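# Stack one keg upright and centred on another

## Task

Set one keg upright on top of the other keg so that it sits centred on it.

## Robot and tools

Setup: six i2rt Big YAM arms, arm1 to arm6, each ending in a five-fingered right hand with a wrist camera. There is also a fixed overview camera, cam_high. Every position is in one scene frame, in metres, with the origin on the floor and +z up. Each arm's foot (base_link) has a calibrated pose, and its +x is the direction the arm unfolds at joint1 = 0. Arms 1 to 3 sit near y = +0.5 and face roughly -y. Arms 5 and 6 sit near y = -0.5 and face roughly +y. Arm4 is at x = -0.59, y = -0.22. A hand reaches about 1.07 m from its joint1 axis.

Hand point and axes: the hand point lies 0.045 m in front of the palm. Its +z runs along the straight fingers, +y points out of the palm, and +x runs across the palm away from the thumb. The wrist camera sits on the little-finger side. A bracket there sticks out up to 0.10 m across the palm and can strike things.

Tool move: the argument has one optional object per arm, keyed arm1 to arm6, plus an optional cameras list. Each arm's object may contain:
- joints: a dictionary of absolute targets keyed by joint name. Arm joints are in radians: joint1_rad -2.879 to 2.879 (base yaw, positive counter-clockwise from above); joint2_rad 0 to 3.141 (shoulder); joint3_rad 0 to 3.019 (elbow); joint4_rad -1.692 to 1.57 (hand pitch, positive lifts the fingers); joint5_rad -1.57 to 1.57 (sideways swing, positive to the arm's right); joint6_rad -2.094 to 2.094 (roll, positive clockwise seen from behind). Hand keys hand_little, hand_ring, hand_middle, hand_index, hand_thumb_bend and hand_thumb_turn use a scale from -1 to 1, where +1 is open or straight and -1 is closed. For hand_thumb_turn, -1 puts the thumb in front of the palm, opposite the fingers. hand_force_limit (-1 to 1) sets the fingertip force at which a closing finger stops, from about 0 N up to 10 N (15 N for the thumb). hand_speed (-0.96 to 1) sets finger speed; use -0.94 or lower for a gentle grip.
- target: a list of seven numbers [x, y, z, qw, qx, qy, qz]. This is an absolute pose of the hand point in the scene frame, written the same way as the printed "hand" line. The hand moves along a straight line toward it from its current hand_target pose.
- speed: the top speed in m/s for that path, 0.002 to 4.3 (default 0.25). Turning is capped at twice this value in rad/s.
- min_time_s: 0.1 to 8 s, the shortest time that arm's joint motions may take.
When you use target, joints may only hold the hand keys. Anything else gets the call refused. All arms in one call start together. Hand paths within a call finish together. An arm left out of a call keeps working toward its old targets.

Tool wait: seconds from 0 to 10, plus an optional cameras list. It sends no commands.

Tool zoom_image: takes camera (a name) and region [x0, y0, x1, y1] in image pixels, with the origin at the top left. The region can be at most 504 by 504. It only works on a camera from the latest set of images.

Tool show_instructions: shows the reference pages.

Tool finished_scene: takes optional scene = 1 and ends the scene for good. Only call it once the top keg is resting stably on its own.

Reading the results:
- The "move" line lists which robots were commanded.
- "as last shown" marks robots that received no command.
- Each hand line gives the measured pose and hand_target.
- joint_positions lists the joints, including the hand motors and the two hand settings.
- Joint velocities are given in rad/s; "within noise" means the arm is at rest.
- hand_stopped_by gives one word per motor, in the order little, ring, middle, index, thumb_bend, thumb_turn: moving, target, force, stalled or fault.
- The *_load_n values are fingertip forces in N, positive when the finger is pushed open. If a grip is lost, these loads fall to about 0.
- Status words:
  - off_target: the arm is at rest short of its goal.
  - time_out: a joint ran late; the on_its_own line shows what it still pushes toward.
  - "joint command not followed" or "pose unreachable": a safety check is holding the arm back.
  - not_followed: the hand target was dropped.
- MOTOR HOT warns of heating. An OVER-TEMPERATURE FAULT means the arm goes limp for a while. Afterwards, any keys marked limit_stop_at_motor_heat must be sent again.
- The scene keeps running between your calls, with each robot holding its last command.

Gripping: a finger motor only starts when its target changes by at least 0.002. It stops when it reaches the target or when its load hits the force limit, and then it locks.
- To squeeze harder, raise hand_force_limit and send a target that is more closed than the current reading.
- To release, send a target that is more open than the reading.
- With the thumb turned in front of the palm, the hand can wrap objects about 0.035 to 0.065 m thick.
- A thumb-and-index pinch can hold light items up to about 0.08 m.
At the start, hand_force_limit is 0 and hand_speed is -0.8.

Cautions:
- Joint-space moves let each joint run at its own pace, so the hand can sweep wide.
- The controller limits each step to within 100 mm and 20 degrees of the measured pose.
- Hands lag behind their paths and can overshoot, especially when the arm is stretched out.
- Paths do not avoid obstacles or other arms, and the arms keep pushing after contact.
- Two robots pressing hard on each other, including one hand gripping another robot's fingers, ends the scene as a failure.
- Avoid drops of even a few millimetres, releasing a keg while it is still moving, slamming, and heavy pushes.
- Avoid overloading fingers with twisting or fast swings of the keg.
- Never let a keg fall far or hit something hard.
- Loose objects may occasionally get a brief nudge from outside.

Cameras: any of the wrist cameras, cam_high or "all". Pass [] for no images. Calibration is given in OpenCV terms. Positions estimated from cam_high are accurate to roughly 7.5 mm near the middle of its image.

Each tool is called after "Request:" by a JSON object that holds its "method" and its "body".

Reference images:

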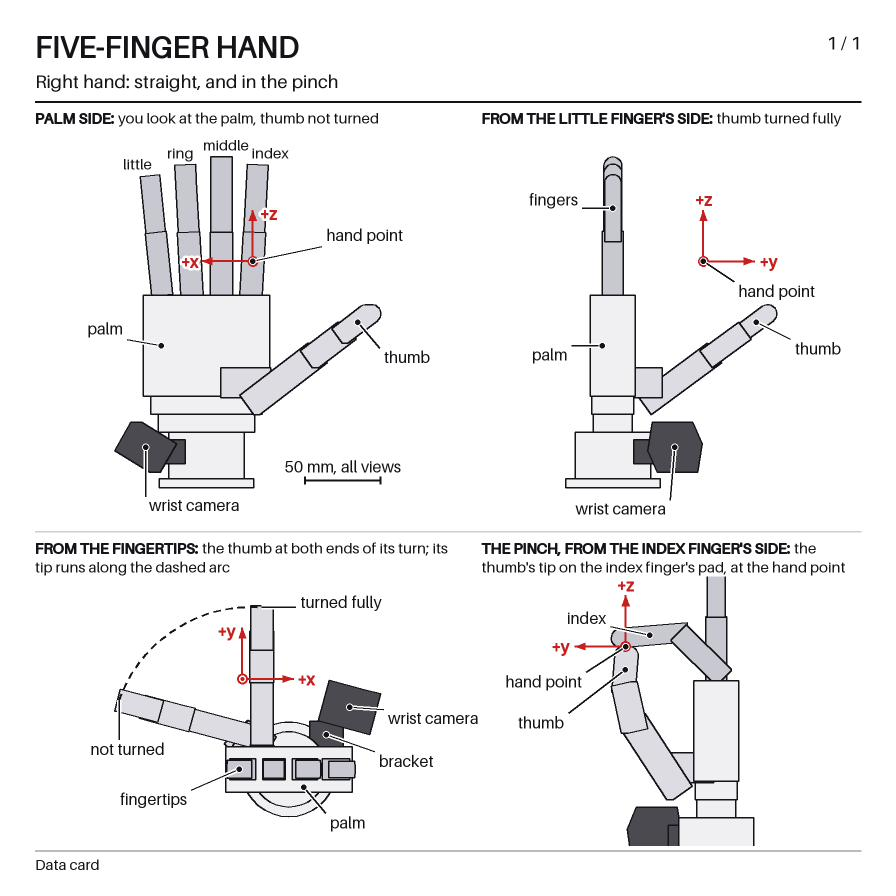

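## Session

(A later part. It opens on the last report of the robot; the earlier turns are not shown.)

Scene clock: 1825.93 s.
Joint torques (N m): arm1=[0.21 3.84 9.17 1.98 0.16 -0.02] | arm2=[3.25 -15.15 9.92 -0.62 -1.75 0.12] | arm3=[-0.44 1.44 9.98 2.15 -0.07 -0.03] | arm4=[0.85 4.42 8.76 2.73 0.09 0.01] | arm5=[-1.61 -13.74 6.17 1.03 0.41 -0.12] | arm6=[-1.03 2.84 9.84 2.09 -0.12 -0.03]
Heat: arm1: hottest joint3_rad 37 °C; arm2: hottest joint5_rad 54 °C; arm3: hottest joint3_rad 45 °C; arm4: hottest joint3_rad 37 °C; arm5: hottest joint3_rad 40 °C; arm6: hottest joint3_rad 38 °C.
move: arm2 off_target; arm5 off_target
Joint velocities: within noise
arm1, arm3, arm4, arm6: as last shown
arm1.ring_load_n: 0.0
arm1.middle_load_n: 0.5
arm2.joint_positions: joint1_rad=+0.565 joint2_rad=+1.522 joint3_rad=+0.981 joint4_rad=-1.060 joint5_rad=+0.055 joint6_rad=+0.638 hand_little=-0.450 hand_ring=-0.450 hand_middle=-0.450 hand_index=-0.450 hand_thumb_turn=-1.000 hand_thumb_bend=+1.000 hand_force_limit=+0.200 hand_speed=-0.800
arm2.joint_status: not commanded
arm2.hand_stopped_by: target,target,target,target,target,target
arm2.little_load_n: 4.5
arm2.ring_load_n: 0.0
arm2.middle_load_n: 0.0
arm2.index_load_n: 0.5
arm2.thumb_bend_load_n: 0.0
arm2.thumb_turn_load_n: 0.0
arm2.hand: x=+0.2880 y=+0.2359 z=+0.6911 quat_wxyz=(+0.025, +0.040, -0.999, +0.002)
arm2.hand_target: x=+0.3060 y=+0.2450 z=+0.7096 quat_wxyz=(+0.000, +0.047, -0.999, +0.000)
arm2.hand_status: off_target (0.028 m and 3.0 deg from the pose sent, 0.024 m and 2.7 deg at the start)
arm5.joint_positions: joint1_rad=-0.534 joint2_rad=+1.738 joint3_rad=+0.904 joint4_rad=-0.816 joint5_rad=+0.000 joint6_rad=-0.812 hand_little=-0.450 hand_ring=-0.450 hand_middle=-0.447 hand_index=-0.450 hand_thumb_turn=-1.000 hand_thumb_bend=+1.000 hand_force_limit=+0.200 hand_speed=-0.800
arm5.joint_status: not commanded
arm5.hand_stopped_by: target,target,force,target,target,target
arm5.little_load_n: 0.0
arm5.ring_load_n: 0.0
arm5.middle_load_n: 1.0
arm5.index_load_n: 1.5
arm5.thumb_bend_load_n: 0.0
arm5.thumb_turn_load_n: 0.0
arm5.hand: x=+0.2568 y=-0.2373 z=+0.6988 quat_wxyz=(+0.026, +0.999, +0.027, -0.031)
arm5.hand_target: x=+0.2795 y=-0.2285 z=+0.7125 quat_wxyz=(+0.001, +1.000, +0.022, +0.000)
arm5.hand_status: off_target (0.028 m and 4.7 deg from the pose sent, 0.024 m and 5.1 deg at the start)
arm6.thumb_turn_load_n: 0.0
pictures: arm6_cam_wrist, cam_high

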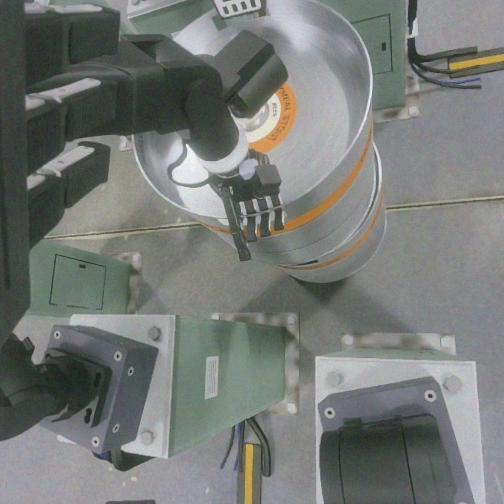

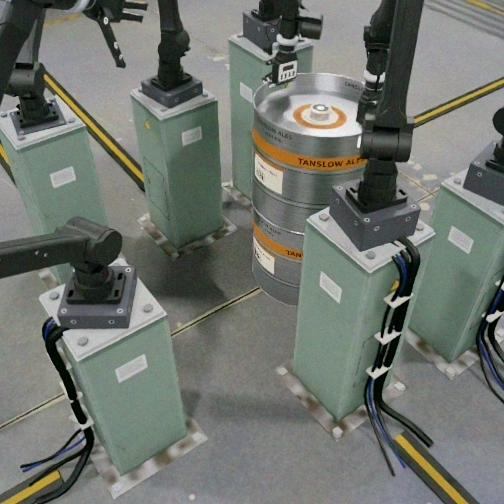

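Request:
{"method": "move", "body": {"arm2": {"target": [0.306, 0.241, 0.706, 0.005, 0.047, -0.999, 0.0], "speed": 0.02, "joints": {"hand_little": -0.22, "hand_ring": -0.22, "hand_middle": -0.22, "hand_index": -0.22}}, "arm5": {"target": [0.278, -0.225, 0.705, 0, 0.999, 0.022, -0.01], "speed": 0.02, "joints": {"hand_little": -0.22, "hand_ring": -0.22, "hand_middle": -0.22, "hand_index": -0.22}}, "cameras": ["cam_high", "arm6_cam_wrist", "arm2_cam_wrist", "arm5_cam_wrist"]}}

Request:
{"method": "zoom_image", "body": {"camera": "cam_high", "region": [240, 180, 320, 260]}}

Scene clock: 1834.23 s.
Joint torques (N m): arm1=[0.21 3.84 9.24 1.98 0.14 -0.03] | arm2=[2.9 -13.86 10.44 -0.36 -1.72 0.11] | arm3=[-0.56 1.49 10.02 2.13 -0.09 -0.04] | arm4=[0.91 4.37 8.8 2.74 0.08 0.02] | arm5=[-1.44 -11.46 6.94 1.22 0.32 -0.13] | arm6=[-0.79 3.02 9.81 2.15 -0.14 -0.04]
Heat: arm1: hottest joint3_rad 37 °C; arm2: hottest joint5_rad 52 °C; arm3: hottest joint3_rad 45 °C; arm4: hottest joint3_rad 37 °C; arm5: hottest joint3_rad 39 °C; arm6: hottest joint3_rad 38 °C.
move: arm2 off_target; arm5 off_target
Joint velocities: within noise
arm1, arm3, arm4, arm6: as last shown
arm1.middle_load_n: 0.0
arm2.joint_positions: joint1_rad=+0.565 joint2_rad=+1.522 joint3_rad=+0.981 joint4_rad=-1.066 joint5_rad=+0.062 joint6_rad=+0.633 hand_little=-0.220 hand_ring=-0.220 hand_middle=-0.220 hand_index=-0.220 hand_thumb_turn=-1.000 hand_thumb_bend=+1.000 hand_force_limit=+0.200 hand_speed=-0.800
arm2.joint_status: all done
arm2.hand_stopped_by: target,target,target,target,target,target
arm2.little_load_n: 1.5
arm2.ring_load_n: 0.0
arm2.middle_load_n: 0.0
arm2.index_load_n: 0.0
arm2.thumb_bend_load_n: 0.0
arm2.thumb_turn_load_n: 0.5
arm2.hand: x=+0.2856 y=+0.2364 z=+0.6910 quat_wxyz=(+0.030, +0.042, -0.999, +0.002)
arm2.hand_target: x=+0.3052 y=+0.2412 z=+0.7061 quat_wxyz=(+0.005, +0.047, -0.999, +0.000)
arm2.hand_status: off_target (0.026 m and 2.9 deg from the pose sent, 0.024 m and 2.5 deg at the start)
arm5.joint_positions: joint1_rad=-0.534 joint2_rad=+1.730 joint3_rad=+0.903 joint4_rad=-0.821 joint5_rad=-0.012 joint6_rad=-0.810 hand_little=-0.220 hand_ring=-0.220 hand_middle=-0.220 hand_index=-0.220 hand_thumb_turn=-1.000 hand_thumb_bend=+1.000 hand_force_limit=+0.200 hand_speed=-0.800
arm5.joint_status: all done
arm5.hand_stopped_by: target,target,target,target,target,target
arm5.little_load_n: -1.0
arm5.ring_load_n: 0.0
arm5.middle_load_n: 0.0
arm5.index_load_n: 0.0
arm5.thumb_bend_load_n: 0.0
arm5.thumb_turn_load_n: 0.0
arm5.hand: x=+0.2545 y=-0.2360 z=+0.7010 quat_wxyz=(+0.021, +0.999, +0.025, -0.035)
arm5.hand_target: x=+0.2776 y=-0.2255 z=+0.7060 quat_wxyz=(+0.001, +1.000, +0.022, -0.010)
arm5.hand_status: off_target (0.026 m and 3.7 deg from the pose sent, 0.025 m and 3.9 deg at the start)
arm6.thumb_bend_load_n: 0.5
pictures: arm2_cam_wrist, arm5_cam_wrist, arm6_cam_wrist, cam_high
arm2_cam_wrist: T_world_to_cam=[[-0.30938, 0.95087, -0.01124, -0.12255], [0.86263, 0.2856, 0.4175, -0.59589], [0.4002, 0.11947, -0.90861, 0.6046]] pos_world=[0.23416, 0.21448, 0.79675]
arm5_cam_wrist: T_world_to_cam=[[0.27157, -0.95714, 0.10069, -0.36952], [-0.78219, -0.15854, 0.60253, -0.26288], [-0.56074, -0.24239, -0.79172, 0.74947]] pos_world=[0.31499, -0.2137, 0.78897]

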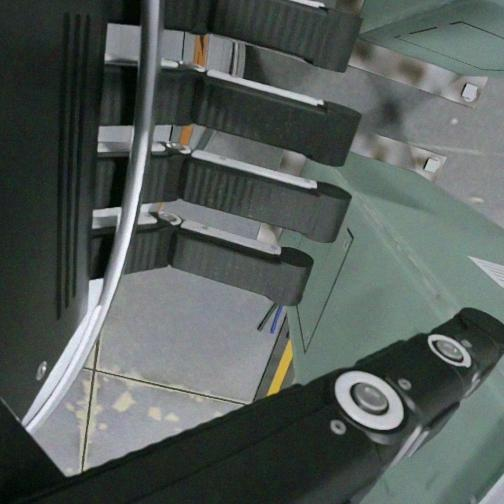

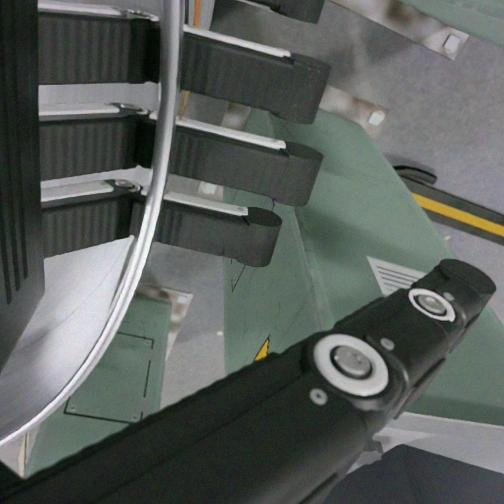

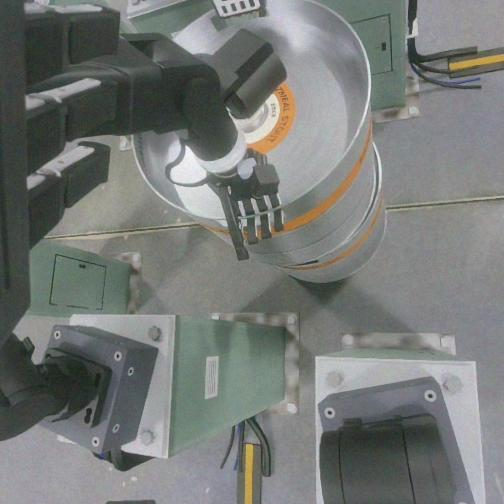

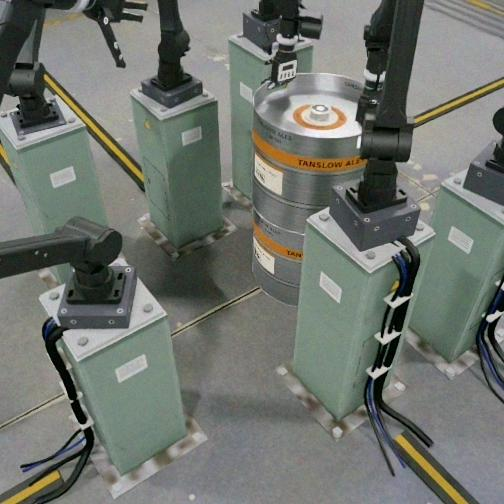

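Scaled by 6.300.

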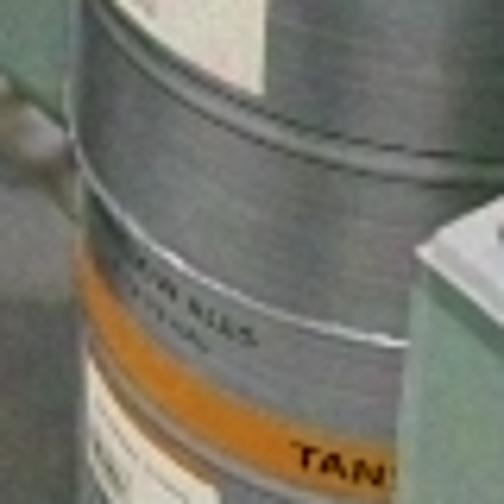

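Request:
{"method": "move", "body": {"arm2": {"target": [0.296, 0.19, 0.706, -0.02, 0.05, -0.998, 0.0], "speed": 0.04}, "cameras": ["cam_high", "arm2_cam_wrist", "arm4_cam_wrist"]}}

Request:
{"method": "zoom_image", "body": {"camera": "cam_high", "region": [240, 180, 320, 260]}}

Request:
{"method": "zoom_image", "body": {"camera": "arm4_cam_wrist", "region": [170, 40, 290, 160]}}

Scene clock: 1845.00 s.
Joint torques (N m): arm1=[0.15 3.96 9.16 1.98 0.15 -0.03] | arm2=[1.03 -12.04 14.05 0.55 -0.95 0.01] | arm3=[-0.62 1.49 10.03 2.13 -0.09 -0.03] | arm4=[0.73 4.37 8.79 2.73 0.08 0.01] | arm5=[-1.49 -12.04 7.83 1.37 1.11 -0.16] | arm6=[-1.2 3.02 9.84 2.04 -0.11 -0.01]
Heat: arm1: hottest joint3_rad 37 °C; arm2: hottest joint5_rad 50 °C; arm3: hottest joint3_rad 45 °C; arm4: hottest joint3_rad 37 °C; arm5: hottest joint3_rad 39 °C; arm6: hottest joint3_rad 38 °C.
move: arm2 off_target
Joint velocities: within noise
arm1, arm3, arm4, arm5, arm6: as last shown
arm2.joint_positions: joint1_rad=+0.476 joint2_rad=+1.556 joint3_rad=+1.008 joint4_rad=-1.073 joint5_rad=+0.001 joint6_rad=+0.525 hand_little=-0.220 hand_ring=-0.220 hand_middle=-0.220 hand_index=-0.220 hand_thumb_turn=-1.000 hand_thumb_bend=+1.000 hand_force_limit=+0.200 hand_speed=-0.800
arm2.joint_status: not commanded
arm2.hand_stopped_by: target,target,target,target,target,target
arm2.little_load_n: 0.0
arm2.ring_load_n: 0.0
arm2.middle_load_n: 0.0
arm2.index_load_n: 0.0
arm2.thumb_bend_load_n: 0.0
arm2.thumb_turn_load_n: 0.0
arm2.hand: x=+0.2709 y=+0.2167 z=+0.6905 quat_wxyz=(+0.009, +0.052, -0.998, -0.024)
arm2.hand_target: x=+0.2945 y=+0.1913 z=+0.7071 quat_wxyz=(-0.020, +0.050, -0.999, +0.000)
arm2.hand_status: off_target (0.040 m and 4.3 deg from the pose sent, 0.050 m and 5.8 deg at the start)
arm3.thumb_bend_load_n: 0.5
arm5.joint_positions: joint1_rad=-0.534 joint2_rad=+1.740 joint3_rad=+0.887 joint4_rad=-0.826 joint5_rad=-0.032 joint6_rad=-0.807 hand_little=-0.220 hand_ring=-0.220 hand_middle=-0.220 hand_index=-0.220 hand_thumb_turn=-1.000 hand_thumb_bend=+1.000 hand_force_limit=+0.200 hand_speed=-0.800
arm5.index_load_n: 3.5
arm5.hand: x=+0.2435 y=-0.2419 z=+0.6958 quat_wxyz=(+0.025, +0.998, +0.023, -0.052)
arm5.hand_target: x=+0.2776 y=-0.2254 z=+0.7061 quat_wxyz=(+0.000, +1.000, +0.022, -0.010)
arm6.thumb_bend_load_n: 0.0
pictures: arm2_cam_wrist, arm4_cam_wrist, cam_high
arm2_cam_wrist: T_world_to_cam=[[-0.32583, 0.94503, 0.02745, -0.12927], [0.83993, 0.27602, 0.46727, -0.60355], [0.434, 0.17531, -0.88369, 0.57391]] pos_world=[0.21574, 0.18814, 0.79273]
arm4_cam_wrist: T_world_to_cam=[[0.46665, -0.87574, 0.12377, -0.12526], [-0.6599, -0.43792, -0.61054, 0.40091], [0.58887, 0.20323, -0.78226, 1.24678]] pos_world=[-0.41118, -0.18751, 1.23557]

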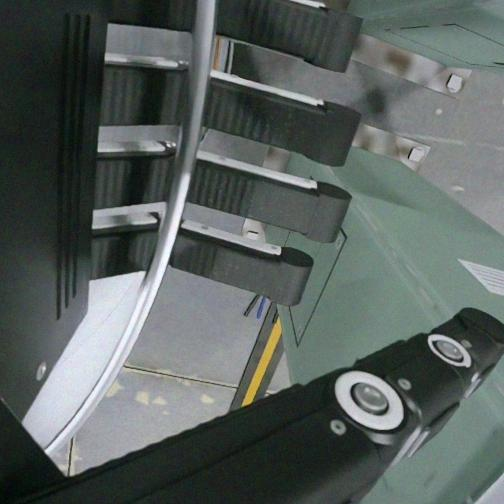

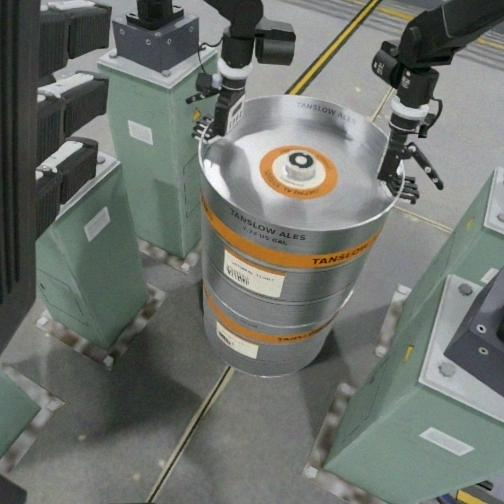

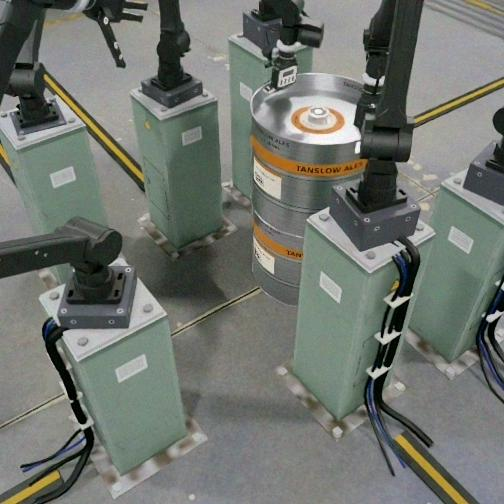

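Scaled by 6.300.

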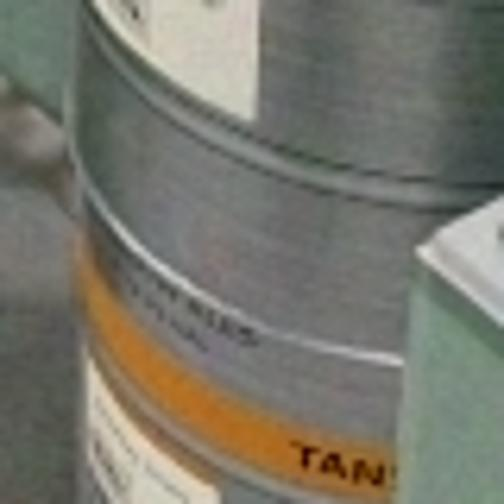

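Scaled by 4.200.

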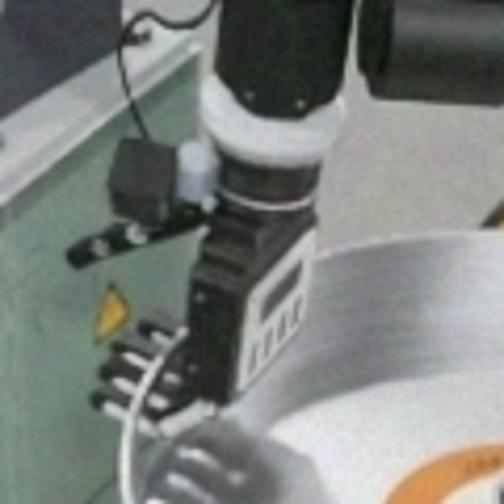

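Request:
{"method": "move", "body": {"arm2": {"target": [0.320, 0.170, 0.712, -0.01, 0.05, -0.998, 0.0], "speed": 0.04}, "cameras": ["cam_high", "arm2_cam_wrist"]}}

Request:
{"method": "zoom_image", "body": {"camera": "cam_high", "region": [240, 180, 320, 260]}}

Scene clock: 1920.33 s.
Joint torques (N m): arm1=[0.15 3.78 9.17 1.96 0.15 -0.03] | arm2=[2.67 -13.39 16.28 1.05 -1.25 0.29] | arm3=[-0.5 1.38 10 2.13 -0.07 -0.04] | arm4=[1.08 4.31 8.76 2.74 0.08 0.03] | arm5=[-1.49 -12.04 7.87 1.36 1.12 -0.16] | arm6=[-1.14 3.37 9.83 2.15 -0.12 -0.01]
Heat: arm1: hottest joint3_rad 37 °C; arm2: hottest joint3_rad 43 °C; arm3: hottest joint3_rad 45 °C; arm4: hottest joint3_rad 37 °C; arm5: hottest joint3_rad 37 °C; arm6: hottest joint3_rad 38 °C.
move: arm2 off_target
Joint velocities: within noise
arm1, arm3, arm4, arm5, arm6: as last shown
arm2.joint_positions: joint1_rad=+0.476 joint2_rad=+1.622 joint3_rad=+1.086 joint4_rad=-1.139 joint5_rad=+0.022 joint6_rad=+0.517 hand_little=-0.220 hand_ring=-0.220 hand_middle=-0.220 hand_index=-0.220 hand_thumb_turn=-1.000 hand_thumb_bend=+1.000 hand_force_limit=+0.200 hand_speed=-0.800
arm2.joint_status: not commanded
arm2.hand_stopped_by: target,target,target,target,target,target
arm2.little_load_n: 0.0
arm2.ring_load_n: 0.0
arm2.middle_load_n: 0.0
arm2.index_load_n: -0.5
arm2.thumb_bend_load_n: 0.0
arm2.thumb_turn_load_n: 0.0
arm2.hand: x=+0.2743 y=+0.2043 z=+0.6913 quat_wxyz=(+0.033, +0.056, -0.997, -0.041)
arm2.hand_target: x=+0.3167 y=+0.1733 z=+0.7152 quat_wxyz=(-0.011, +0.051, -0.999, -0.001)
arm2.hand_status: off_target (0.061 m and 6.9 deg from the pose sent, 0.071 m and 3.5 deg at the start)
arm3.thumb_bend_load_n: 0.0
arm5.little_load_n: 0.0
arm5.index_load_n: 2.0
arm6.index_load_n: -0.5
pictures: arm2_cam_wrist, cam_high
arm2_cam_wrist: T_world_to_cam=[[-0.3324, 0.94021, 0.07427, -0.14609], [0.85963, 0.26963, 0.43397, -0.58447], [0.388, 0.2081, -0.89786, 0.59101]] pos_world=[0.22456, 0.17196, 0.79514]

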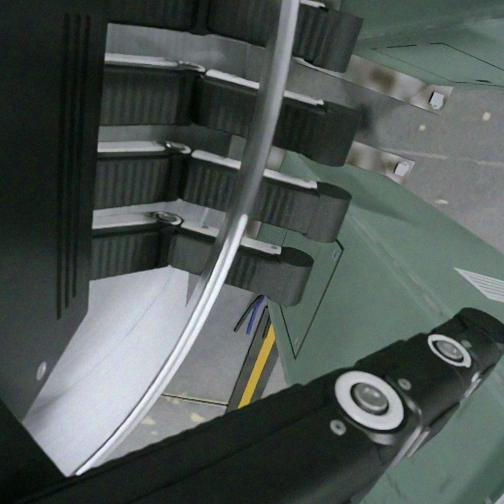

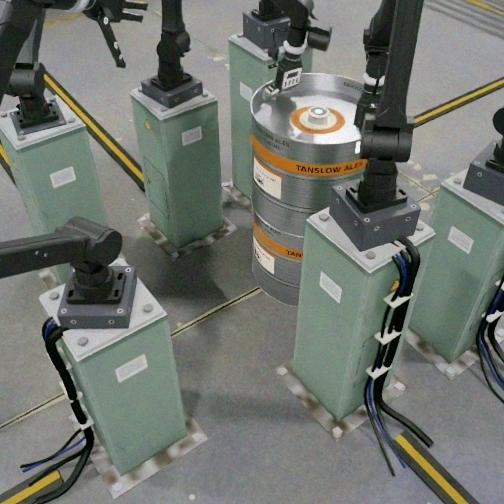

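Scaled by 6.300.

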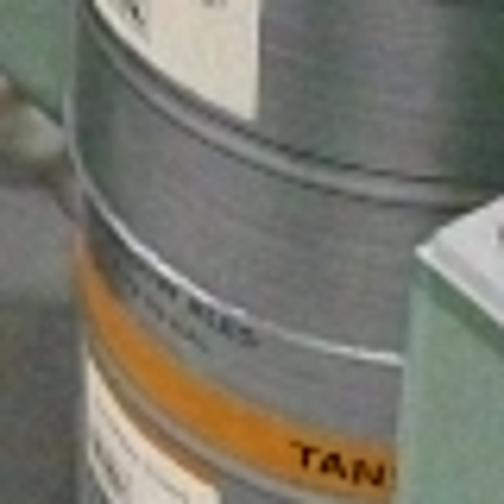

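Request:
{"method": "move", "body": {"arm2": {"target": [0.287, 0.165, 0.712, -0.02, 0.05, -0.998, 0.015], "speed": 0.04}, "cameras": ["cam_high", "arm2_cam_wrist"]}}

Request:
{"method": "zoom_image", "body": {"camera": "cam_high", "region": [240, 180, 320, 260]}}

Scene clock: 1933.60 s.
Joint torques (N m): arm1=[0.21 4.07 9.24 2.02 0.15 -0.05] | arm2=[0.73 -15.74 10.86 1.02 -0.75 0.08] | arm3=[-0.44 1.38 10.03 2.11 -0.08 -0.03] | arm4=[0.97 4.54 8.81 2.7 0.09 0.01] | arm5=[-1.49 -11.93 7.86 1.37 1.13 -0.16] | arm6=[-1.2 3.14 9.84 2.06 -0.11 -0.06]
Heat: arm1: hottest joint3_rad 37 °C; arm2: hottest joint3_rad 43 °C; arm3: hottest joint3_rad 45 °C; arm4: hottest joint3_rad 37 °C; arm5: hottest joint3_rad 37 °C; arm6: hottest joint3_rad 38 °C.
move: arm2 off_target
Joint velocities: within noise
arm1, arm3, arm4, arm5, arm6: as last shown
arm1.ring_load_n: 0.5
arm2.joint_positions: joint1_rad=+0.437 joint2_rad=+1.600 joint3_rad=+1.086 joint4_rad=-1.086 joint5_rad=+0.010 joint6_rad=+0.476 hand_little=-0.220 hand_ring=-0.220 hand_middle=-0.220 hand_index=-0.220 hand_thumb_turn=-1.000 hand_thumb_bend=+1.000 hand_force_limit=+0.200 hand_speed=-0.800
arm2.joint_status: not commanded
arm2.hand_stopped_by: target,target,target,target,target,target
arm2.little_load_n: 0.0
arm2.ring_load_n: 0.0
arm2.middle_load_n: 0.0
arm2.index_load_n: 0.0
arm2.thumb_bend_load_n: 0.0
arm2.thumb_turn_load_n: 0.0
arm2.hand: x=+0.2721 y=+0.1833 z=+0.6970 quat_wxyz=(+0.006, +0.057, -0.998, -0.013)
arm2.hand_target: x=+0.2864 y=+0.1656 z=+0.7128 quat_wxyz=(-0.020, +0.051, -0.998, +0.015)
arm2.hand_status: off_target (0.028 m and 4.5 deg from the pose sent, 0.046 m and 8.9 deg at the start)
arm5.joint_positions: joint1_rad=-0.534 joint2_rad=+1.741 joint3_rad=+0.887 joint4_rad=-0.827 joint5_rad=-0.032 joint6_rad=-0.807 hand_little=-0.220 hand_ring=-0.220 hand_middle=-0.220 hand_index=-0.220 hand_thumb_turn=-1.000 hand_thumb_bend=+1.000 hand_force_limit=+0.200 hand_speed=-0.800
arm5.little_load_n: -1.0
arm5.index_load_n: 3.5
arm5.hand: x=+0.2432 y=-0.2421 z=+0.6956 quat_wxyz=(+0.026, +0.998, +0.023, -0.053)
arm5.hand_target: x=+0.2776 y=-0.2255 z=+0.7060 quat_wxyz=(+0.001, +1.000, +0.022, -0.010)
arm6.index_load_n: 0.0
pictures: arm2_cam_wrist, cam_high
arm2_cam_wrist: T_world_to_cam=[[-0.33611, 0.94181, 0.00539, -0.07872], [0.83403, 0.29498, 0.46624, -0.59948], [0.43752, 0.1612, -0.88464, 0.58722]] pos_world=[0.21661, 0.15631, 0.79941]

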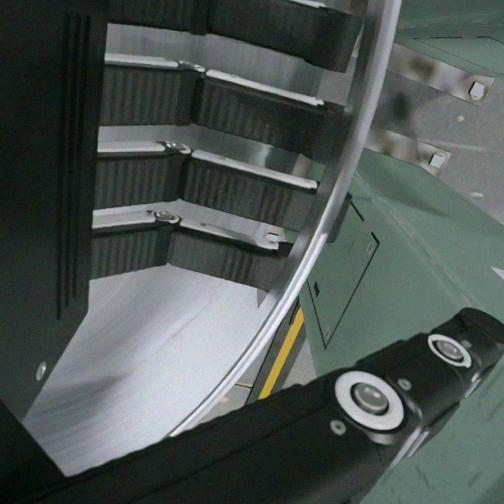

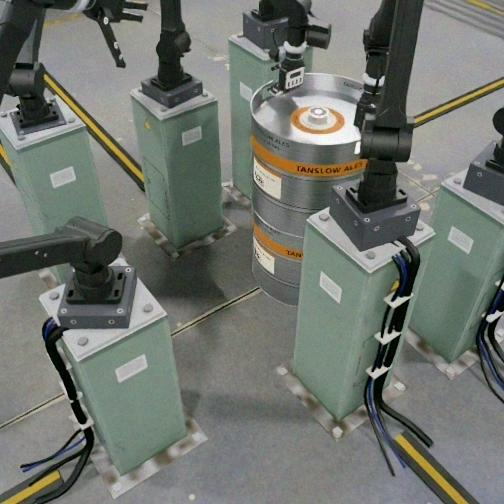

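Scaled by 6.300.

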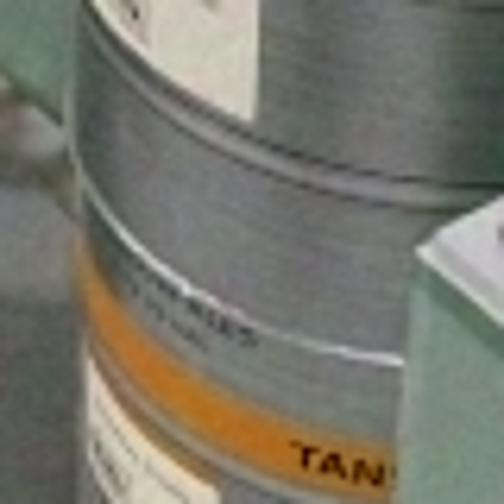

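Request:
{"method": "move", "body": {"arm2": {"target": [0.281, 0.138, 0.714, -0.01, 0.05, -0.998, 0.01], "speed": 0.05}, "cameras": ["cam_high", "arm2_cam_wrist"]}}

Request:
{"method": "zoom_image", "body": {"camera": "cam_high", "region": [240, 180, 320, 260]}}

Scene clock: 1942.03 s.
Joint torques (N m): arm1=[0.03 3.9 9.14 1.99 0.13 -0.02] | arm2=[0.15 -13.33 12.36 -0.23 -0.11 -0.14] | arm3=[-0.62 1.26 10 2.13 -0.07 -0.03] | arm4=[0.91 4.31 8.81 2.73 0.09 0.02] | arm5=[-1.44 -12.04 7.84 1.37 1.13 -0.16] | arm6=[-0.5 3.02 9.8 2.1 -0.16 -0.04]
Heat: arm1: hottest joint3_rad 37 °C; arm2: hottest joint3_rad 43 °C; arm3: hottest joint3_rad 45 °C; arm4: hottest joint3_rad 37 °C; arm5: hottest joint3_rad 37 °C; arm6: hottest joint3_rad 38 °C.
move: arm2 off_target
Joint velocities: within noise
arm1, arm3, arm4, arm5, arm6: as last shown
arm1.ring_load_n: 0.0
arm2.joint_positions: joint1_rad=+0.408 joint2_rad=+1.624 joint3_rad=+1.148 joint4_rad=-1.086 joint5_rad=+0.005 joint6_rad=+0.459 hand_little=-0.220 hand_ring=-0.220 hand_middle=-0.220 hand_index=-0.220 hand_thumb_turn=-1.000 hand_thumb_bend=+1.000 hand_force_limit=+0.200 hand_speed=-0.800
arm2.joint_status: not commanded
arm2.hand_stopped_by: target,target,target,target,target,target
arm2.little_load_n: 0.0
arm2.ring_load_n: 0.0
arm2.middle_load_n: 0.0
arm2.index_load_n: 0.0
arm2.thumb_bend_load_n: 0.0
arm2.thumb_turn_load_n: 0.0
arm2.hand: x=+0.2770 y=+0.1547 z=+0.7063 quat_wxyz=(-0.005, +0.050, -0.999, +0.002)
arm2.hand_target: x=+0.2807 y=+0.1384 z=+0.7141 quat_wxyz=(-0.010, +0.050, -0.999, +0.010)
arm2.hand_status: off_target (0.019 m and 1.1 deg from the pose sent, 0.049 m and 3.4 deg at the start)
arm5.joint_positions: joint1_rad=-0.534 joint2_rad=+1.741 joint3_rad=+0.887 joint4_rad=-0.827 joint5_rad=-0.032 joint6_rad=-0.806 hand_little=-0.220 hand_ring=-0.220 hand_middle=-0.220 hand_index=-0.220 hand_thumb_turn=-1.000 hand_thumb_bend=+1.000 hand_force_limit=+0.200 hand_speed=-0.800
arm5.hand: x=+0.2431 y=-0.2421 z=+0.6956 quat_wxyz=(+0.026, +0.998, +0.023, -0.053)
arm5.hand_target: x=+0.2776 y=-0.2254 z=+0.7061 quat_wxyz=(+0.000, +1.000, +0.022, -0.009)
pictures: arm2_cam_wrist, cam_high
arm2_cam_wrist: T_world_to_cam=[[-0.3234, 0.94578, -0.03028, -0.02917], [0.82633, 0.29786, 0.47797, -0.60608], [0.46107, 0.12956, -0.87786, 0.59153]] pos_world=[0.21866, 0.13148, 0.80808]

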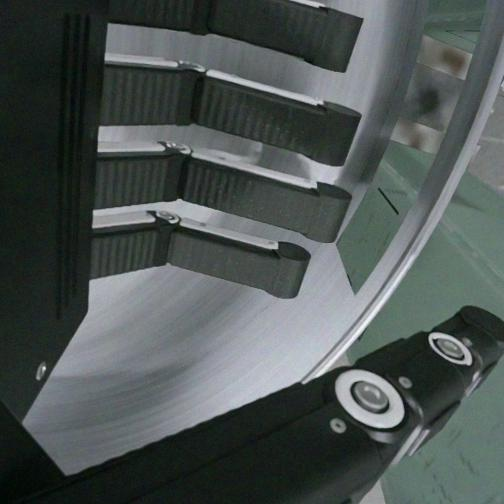

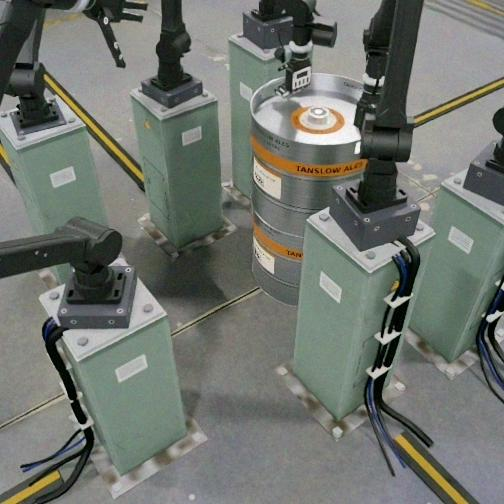

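Scaled by 6.300.

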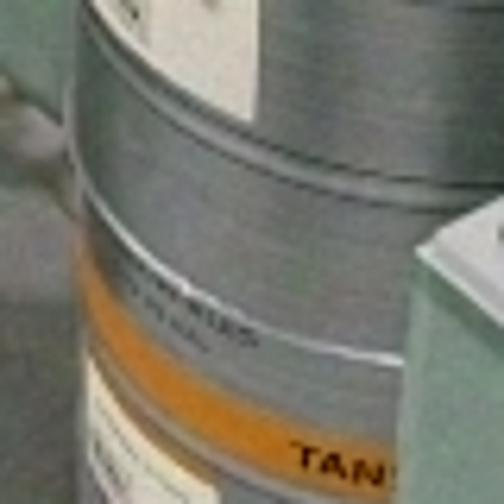

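Request:
{"method": "move", "body": {"arm5": {"target": [0.271, -0.187, 0.712, 0, 0.999, 0.025, 0.01], "speed": 0.05}, "cameras": ["cam_high", "arm5_cam_wrist"]}}

Request:
{"method": "zoom_image", "body": {"camera": "cam_high", "region": [240, 180, 320, 260]}}

Scene clock: 1958.83 s.
Joint torques (N m): arm1=[0.15 4.01 9.14 2 0.14 -0.03] | arm2=[0.15 -13.39 12.36 -0.2 -0.11 -0.13] | arm3=[-0.5 1.38 10 2.11 -0.08 -0.04] | arm4=[0.85 4.42 8.8 2.81 0.08 0.01] | arm5=[1.14 -12.1 10.92 0.95 0.13 0.04] | arm6=[-1.08 3.02 9.87 2.13 -0.14 -0.03]
Heat: arm1: hottest joint3_rad 37 °C; arm2: hottest joint3_rad 42 °C; arm3: hottest joint3_rad 45 °C; arm4: hottest joint3_rad 37 °C; arm5: hottest joint3_rad 37 °C; arm6: hottest joint3_rad 38 °C.
move: arm5 off_target
Joint velocities: within noise
arm1.joint_positions: joint1_rad=+0.350 joint2_rad=+0.567 joint3_rad=+1.375 joint4_rad=-1.336 joint5_rad=+0.100 joint6_rad=-1.400 hand_little=+1.000 hand_ring=+1.000 hand_middle=+1.000 hand_index=+1.000 hand_thumb_turn=+1.000 hand_thumb_bend=+1.000 hand_force_limit=+0.000 hand_speed=-0.800
arm1.joint_status: not commanded
arm1.hand_stopped_by: target,target,target,target,target,target
arm1.little_load_n: 0.0
arm1.ring_load_n: -0.5
arm1.middle_load_n: 0.0
arm1.index_load_n: 0.0
arm1.thumb_bend_load_n: 0.5
arm1.thumb_turn_load_n: 0.0
arm1.hand: x=+0.3920 y=+0.2451 z=+1.2798 quat_wxyz=(+0.307, +0.620, -0.603, +0.396)
arm1.hand_target: x=+0.3916 y=+0.2469 z=+1.2868 quat_wxyz=(+0.311, +0.617, -0.601, +0.402)
arm1.hand_status: not commanded
arm2: as last shown
arm2.hand: x=+0.2770 y=+0.1547 z=+0.7063 quat_wxyz=(-0.005, +0.051, -0.999, +0.002)
arm3.joint_positions: joint1_rad=-0.553 joint2_rad=+0.607 joint3_rad=+1.465 joint4_rad=-1.236 joint5_rad=+0.200 joint6_rad=-0.950 hand_little=+1.000 hand_ring=+1.000 hand_middle=+1.000 hand_index=+1.000 hand_thumb_turn=+1.000 hand_thumb_bend=+1.000 hand_force_limit=+0.000 hand_speed=-0.800
arm3.joint_status: not commanded
arm3.hand_stopped_by: target,target,target,target,target,target
arm3.little_load_n: 0.0
arm3.ring_load_n: 0.0
arm3.middle_load_n: 0.0
arm3.index_load_n: 0.5
arm3.thumb_bend_load_n: 0.0
arm3.thumb_turn_load_n: 0.0
arm3.hand: x=-0.6343 y=+0.4063 z=+1.1828 quat_wxyz=(+0.466, +0.042, -0.827, +0.313)
arm3.hand_target: x=-0.6314 y=+0.4053 z=+1.1907 quat_wxyz=(+0.469, +0.046, -0.821, +0.322)
arm3.hand_status: not commanded
arm4.joint_positions: joint1_rad=-0.510 joint2_rad=+0.547 joint3_rad=+1.325 joint4_rad=-1.172 joint5_rad=-0.050 joint6_rad=-1.450 hand_little=+1.000 hand_ring=+1.000 hand_middle=+1.000 hand_index=+1.000 hand_thumb_turn=+1.000 hand_thumb_bend=+1.000 hand_force_limit=+0.000 hand_speed=-0.800
arm4.joint_status: not commanded
arm4.hand_stopped_by: target,target,target,target,target,target
arm4.little_load_n: 0.0
arm4.ring_load_n: 0.0
arm4.middle_load_n: 0.0
arm4.index_load_n: 0.0
arm4.thumb_bend_load_n: 0.0
arm4.thumb_turn_load_n: 0.0
arm4.hand: x=-0.3476 y=-0.1600 z=+1.1405 quat_wxyz=(-0.174, +0.819, +0.147, +0.526)
arm4.hand_target: x=-0.3477 y=-0.1574 z=+1.1568 quat_wxyz=(-0.181, +0.807, +0.149, +0.543)
arm4.hand_status: not commanded
arm5.joint_positions: joint1_rad=-0.485 joint2_rad=+1.748 joint3_rad=+0.892 joint4_rad=-0.829 joint5_rad=+0.019 joint6_rad=-0.750 hand_little=-0.220 hand_ring=-0.220 hand_middle=-0.220 hand_index=-0.220 hand_thumb_turn=-1.000 hand_thumb_bend=+1.000 hand_force_limit=+0.200 hand_speed=-0.800
arm5.joint_status: not commanded
arm5.hand_stopped_by: target,target,target,target,target,target
arm5.little_load_n: 0.0
arm5.ring_load_n: 0.0
arm5.middle_load_n: 0.0
arm5.index_load_n: 3.5
arm5.thumb_bend_load_n: -0.5
arm5.thumb_turn_load_n: 0.0
arm5.hand: x=+0.2371 y=-0.2351 z=+0.6958 quat_wxyz=(+0.046, +0.998, +0.021, -0.034)
arm5.hand_target: x=+0.2686 y=-0.1891 z=+0.7154 quat_wxyz=(-0.001, +1.000, +0.025, +0.009)
arm5.hand_status: off_target (0.061 m and 7.3 deg from the pose sent, 0.064 m and 7.8 deg at the start)
arm6.joint_positions: joint1_rad=-0.100 joint2_rad=+0.557 joint3_rad=+1.325 joint4_rad=-1.516 joint5_rad=-0.200 joint6_rad=-0.950 hand_little=+1.000 hand_ring=+1.000 hand_middle=+1.000 hand_index=+1.000 hand_thumb_turn=+1.000 hand_thumb_bend=+1.000 hand_force_limit=+0.000 hand_speed=-0.800
arm6.joint_status: not commanded
arm6.hand_stopped_by: target,target,target,target,target,target
arm6.little_load_n: 0.0
arm6.ring_load_n: 0.0
arm6.middle_load_n: 0.0
arm6.index_load_n: 0.0
arm6.thumb_bend_load_n: 0.0
arm6.thumb_turn_load_n: 0.0
arm6.hand: x=+0.4369 y=-0.3659 z=+1.1294 quat_wxyz=(-0.406, +0.760, +0.501, +0.075)
arm6.hand_target: x=+0.4370 y=-0.3663 z=+1.1363 quat_wxyz=(-0.414, +0.757, +0.500, +0.079)
arm6.hand_status: not commanded
pictures: arm5_cam_wrist, cam_high
arm5_cam_wrist: T_world_to_cam=[[0.26467, -0.95256, 0.15028, -0.39517], [-0.78537, -0.12249, 0.60678, -0.26691], [-0.55959, -0.27862, -0.78053, 0.71931]] pos_world=[0.29748, -0.2087, 0.78278]

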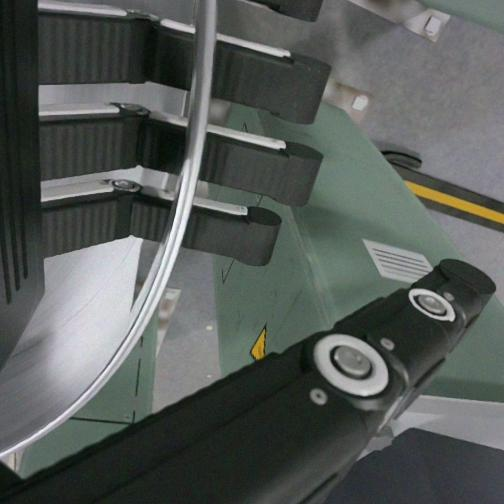

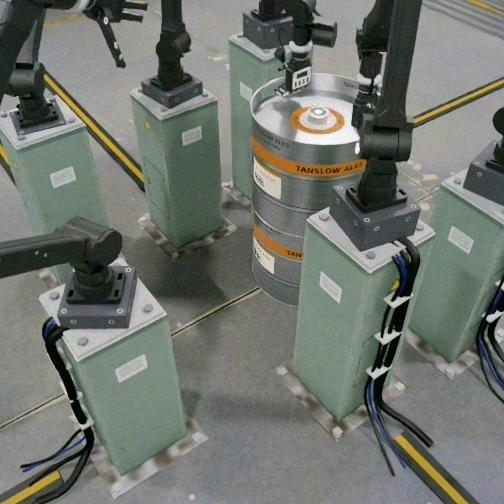

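Scaled by 6.300.

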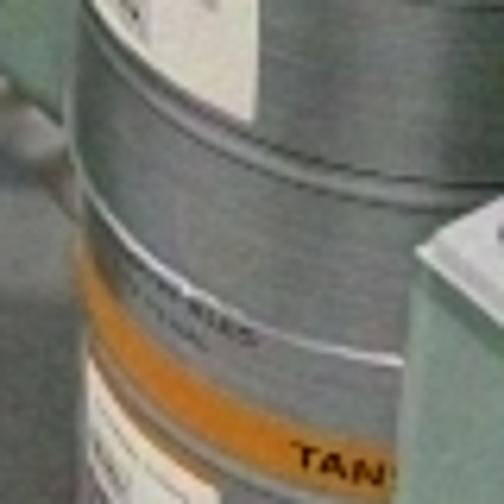

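Request:
{"method": "move", "body": {"arm5": {"target": [0.262, -0.175, 0.712, 0, 0.999, 0.025, 0.01], "speed": 0.04, "joints": {"hand_speed": -0.6, "hand_little": -0.06, "hand_ring": -0.06, "hand_middle": -0.06, "hand_index": -0.06}}, "cameras": ["cam_high", "arm5_cam_wrist"]}}

Request:
{"method": "zoom_image", "body": {"camera": "cam_high", "region": [240, 180, 320, 260]}}

Scene clock: 1971.90 s.
Joint torques (N m): arm1=[0.21 3.66 9.2 2.02 0.14 -0.03] | arm2=[0.15 -13.39 12.36 -0.23 -0.12 -0.13] | arm3=[-0.38 1.26 10 2.1 -0.09 -0.04] | arm4=[0.85 4.42 8.8 2.73 0.09 0.02] | arm5=[0.56 -11.28 7.12 0.54 0.2 -0.06] | arm6=[-1.14 2.67 9.91 2.1 -0.11 -0.01]
Heat: arm1: hottest joint3_rad 37 °C; arm2: hottest joint3_rad 41 °C; arm3: hottest joint3_rad 45 °C; arm4: hottest joint3_rad 37 °C; arm5: hottest joint3_rad 38 °C; arm6: hottest joint3_rad 38 °C.
move: arm5 off_target
Joint velocities: within noise
arm1, arm2, arm3, arm4, arm6: as last shown
arm1.little_load_n: -0.5
arm1.ring_load_n: 0.0
arm1.thumb_bend_load_n: 0.0
arm2.index_load_n: 0.5
arm3.index_load_n: 0.0
arm5.joint_positions: joint1_rad=-0.445 joint2_rad=+1.745 joint3_rad=+0.970 joint4_rad=-0.810 joint5_rad=+0.019 joint6_rad=-0.704 hand_little=-0.060 hand_ring=-0.060 hand_middle=-0.060 hand_index=-0.060 hand_thumb_turn=-1.000 hand_thumb_bend=+1.000 hand_force_limit=+0.200 hand_speed=-0.600
arm5.joint_status: all done
arm5.hand_stopped_by: target,target,target,target,target,target
arm5.little_load_n: 0.0
arm5.ring_load_n: 0.0
arm5.middle_load_n: 0.0
arm5.index_load_n: 0.0
arm5.thumb_bend_load_n: 0.0
arm5.thumb_turn_load_n: 0.0
arm5.hand: x=+0.2550 y=-0.1884 z=+0.7089 quat_wxyz=(+0.009, +1.000, +0.017, +0.000)
arm5.hand_target: x=+0.2618 y=-0.1751 z=+0.7122 quat_wxyz=(+0.000, +1.000, +0.025, +0.010)
arm5.hand_status: off_target (0.015 m and 1.8 deg from the pose sent, 0.067 m and 7.3 deg at the start)
pictures: arm5_cam_wrist, cam_high
arm5_cam_wrist: T_world_to_cam=[[0.24931, -0.96369, 0.09561, -0.31684], [-0.82436, -0.15937, 0.54317, -0.20708], [-0.50821, -0.21423, -0.83416, 0.78952]] pos_world=[0.30953, -0.1692, 0.80136]

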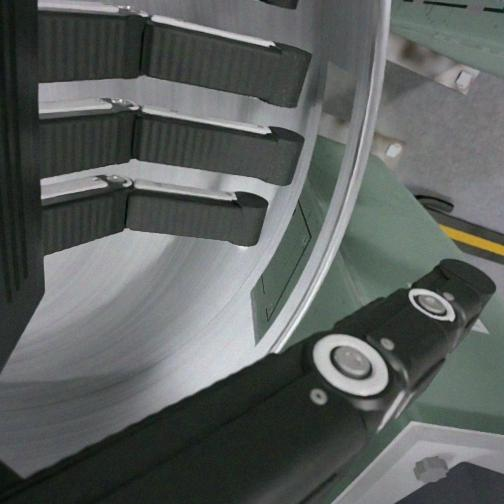

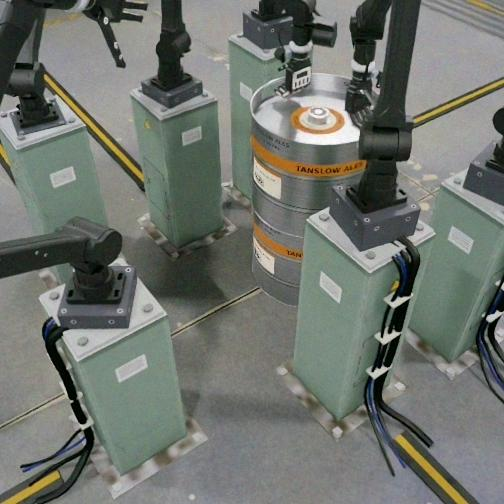

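Scaled by 6.300.

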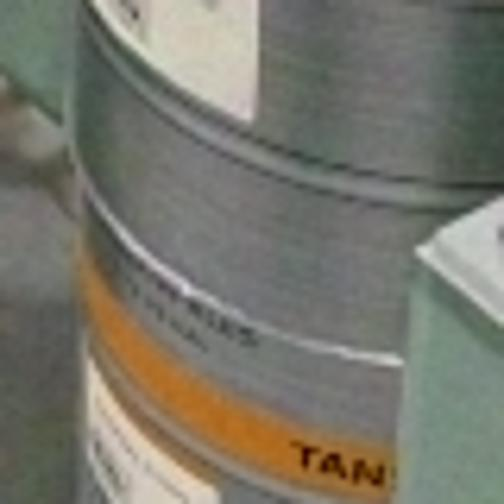

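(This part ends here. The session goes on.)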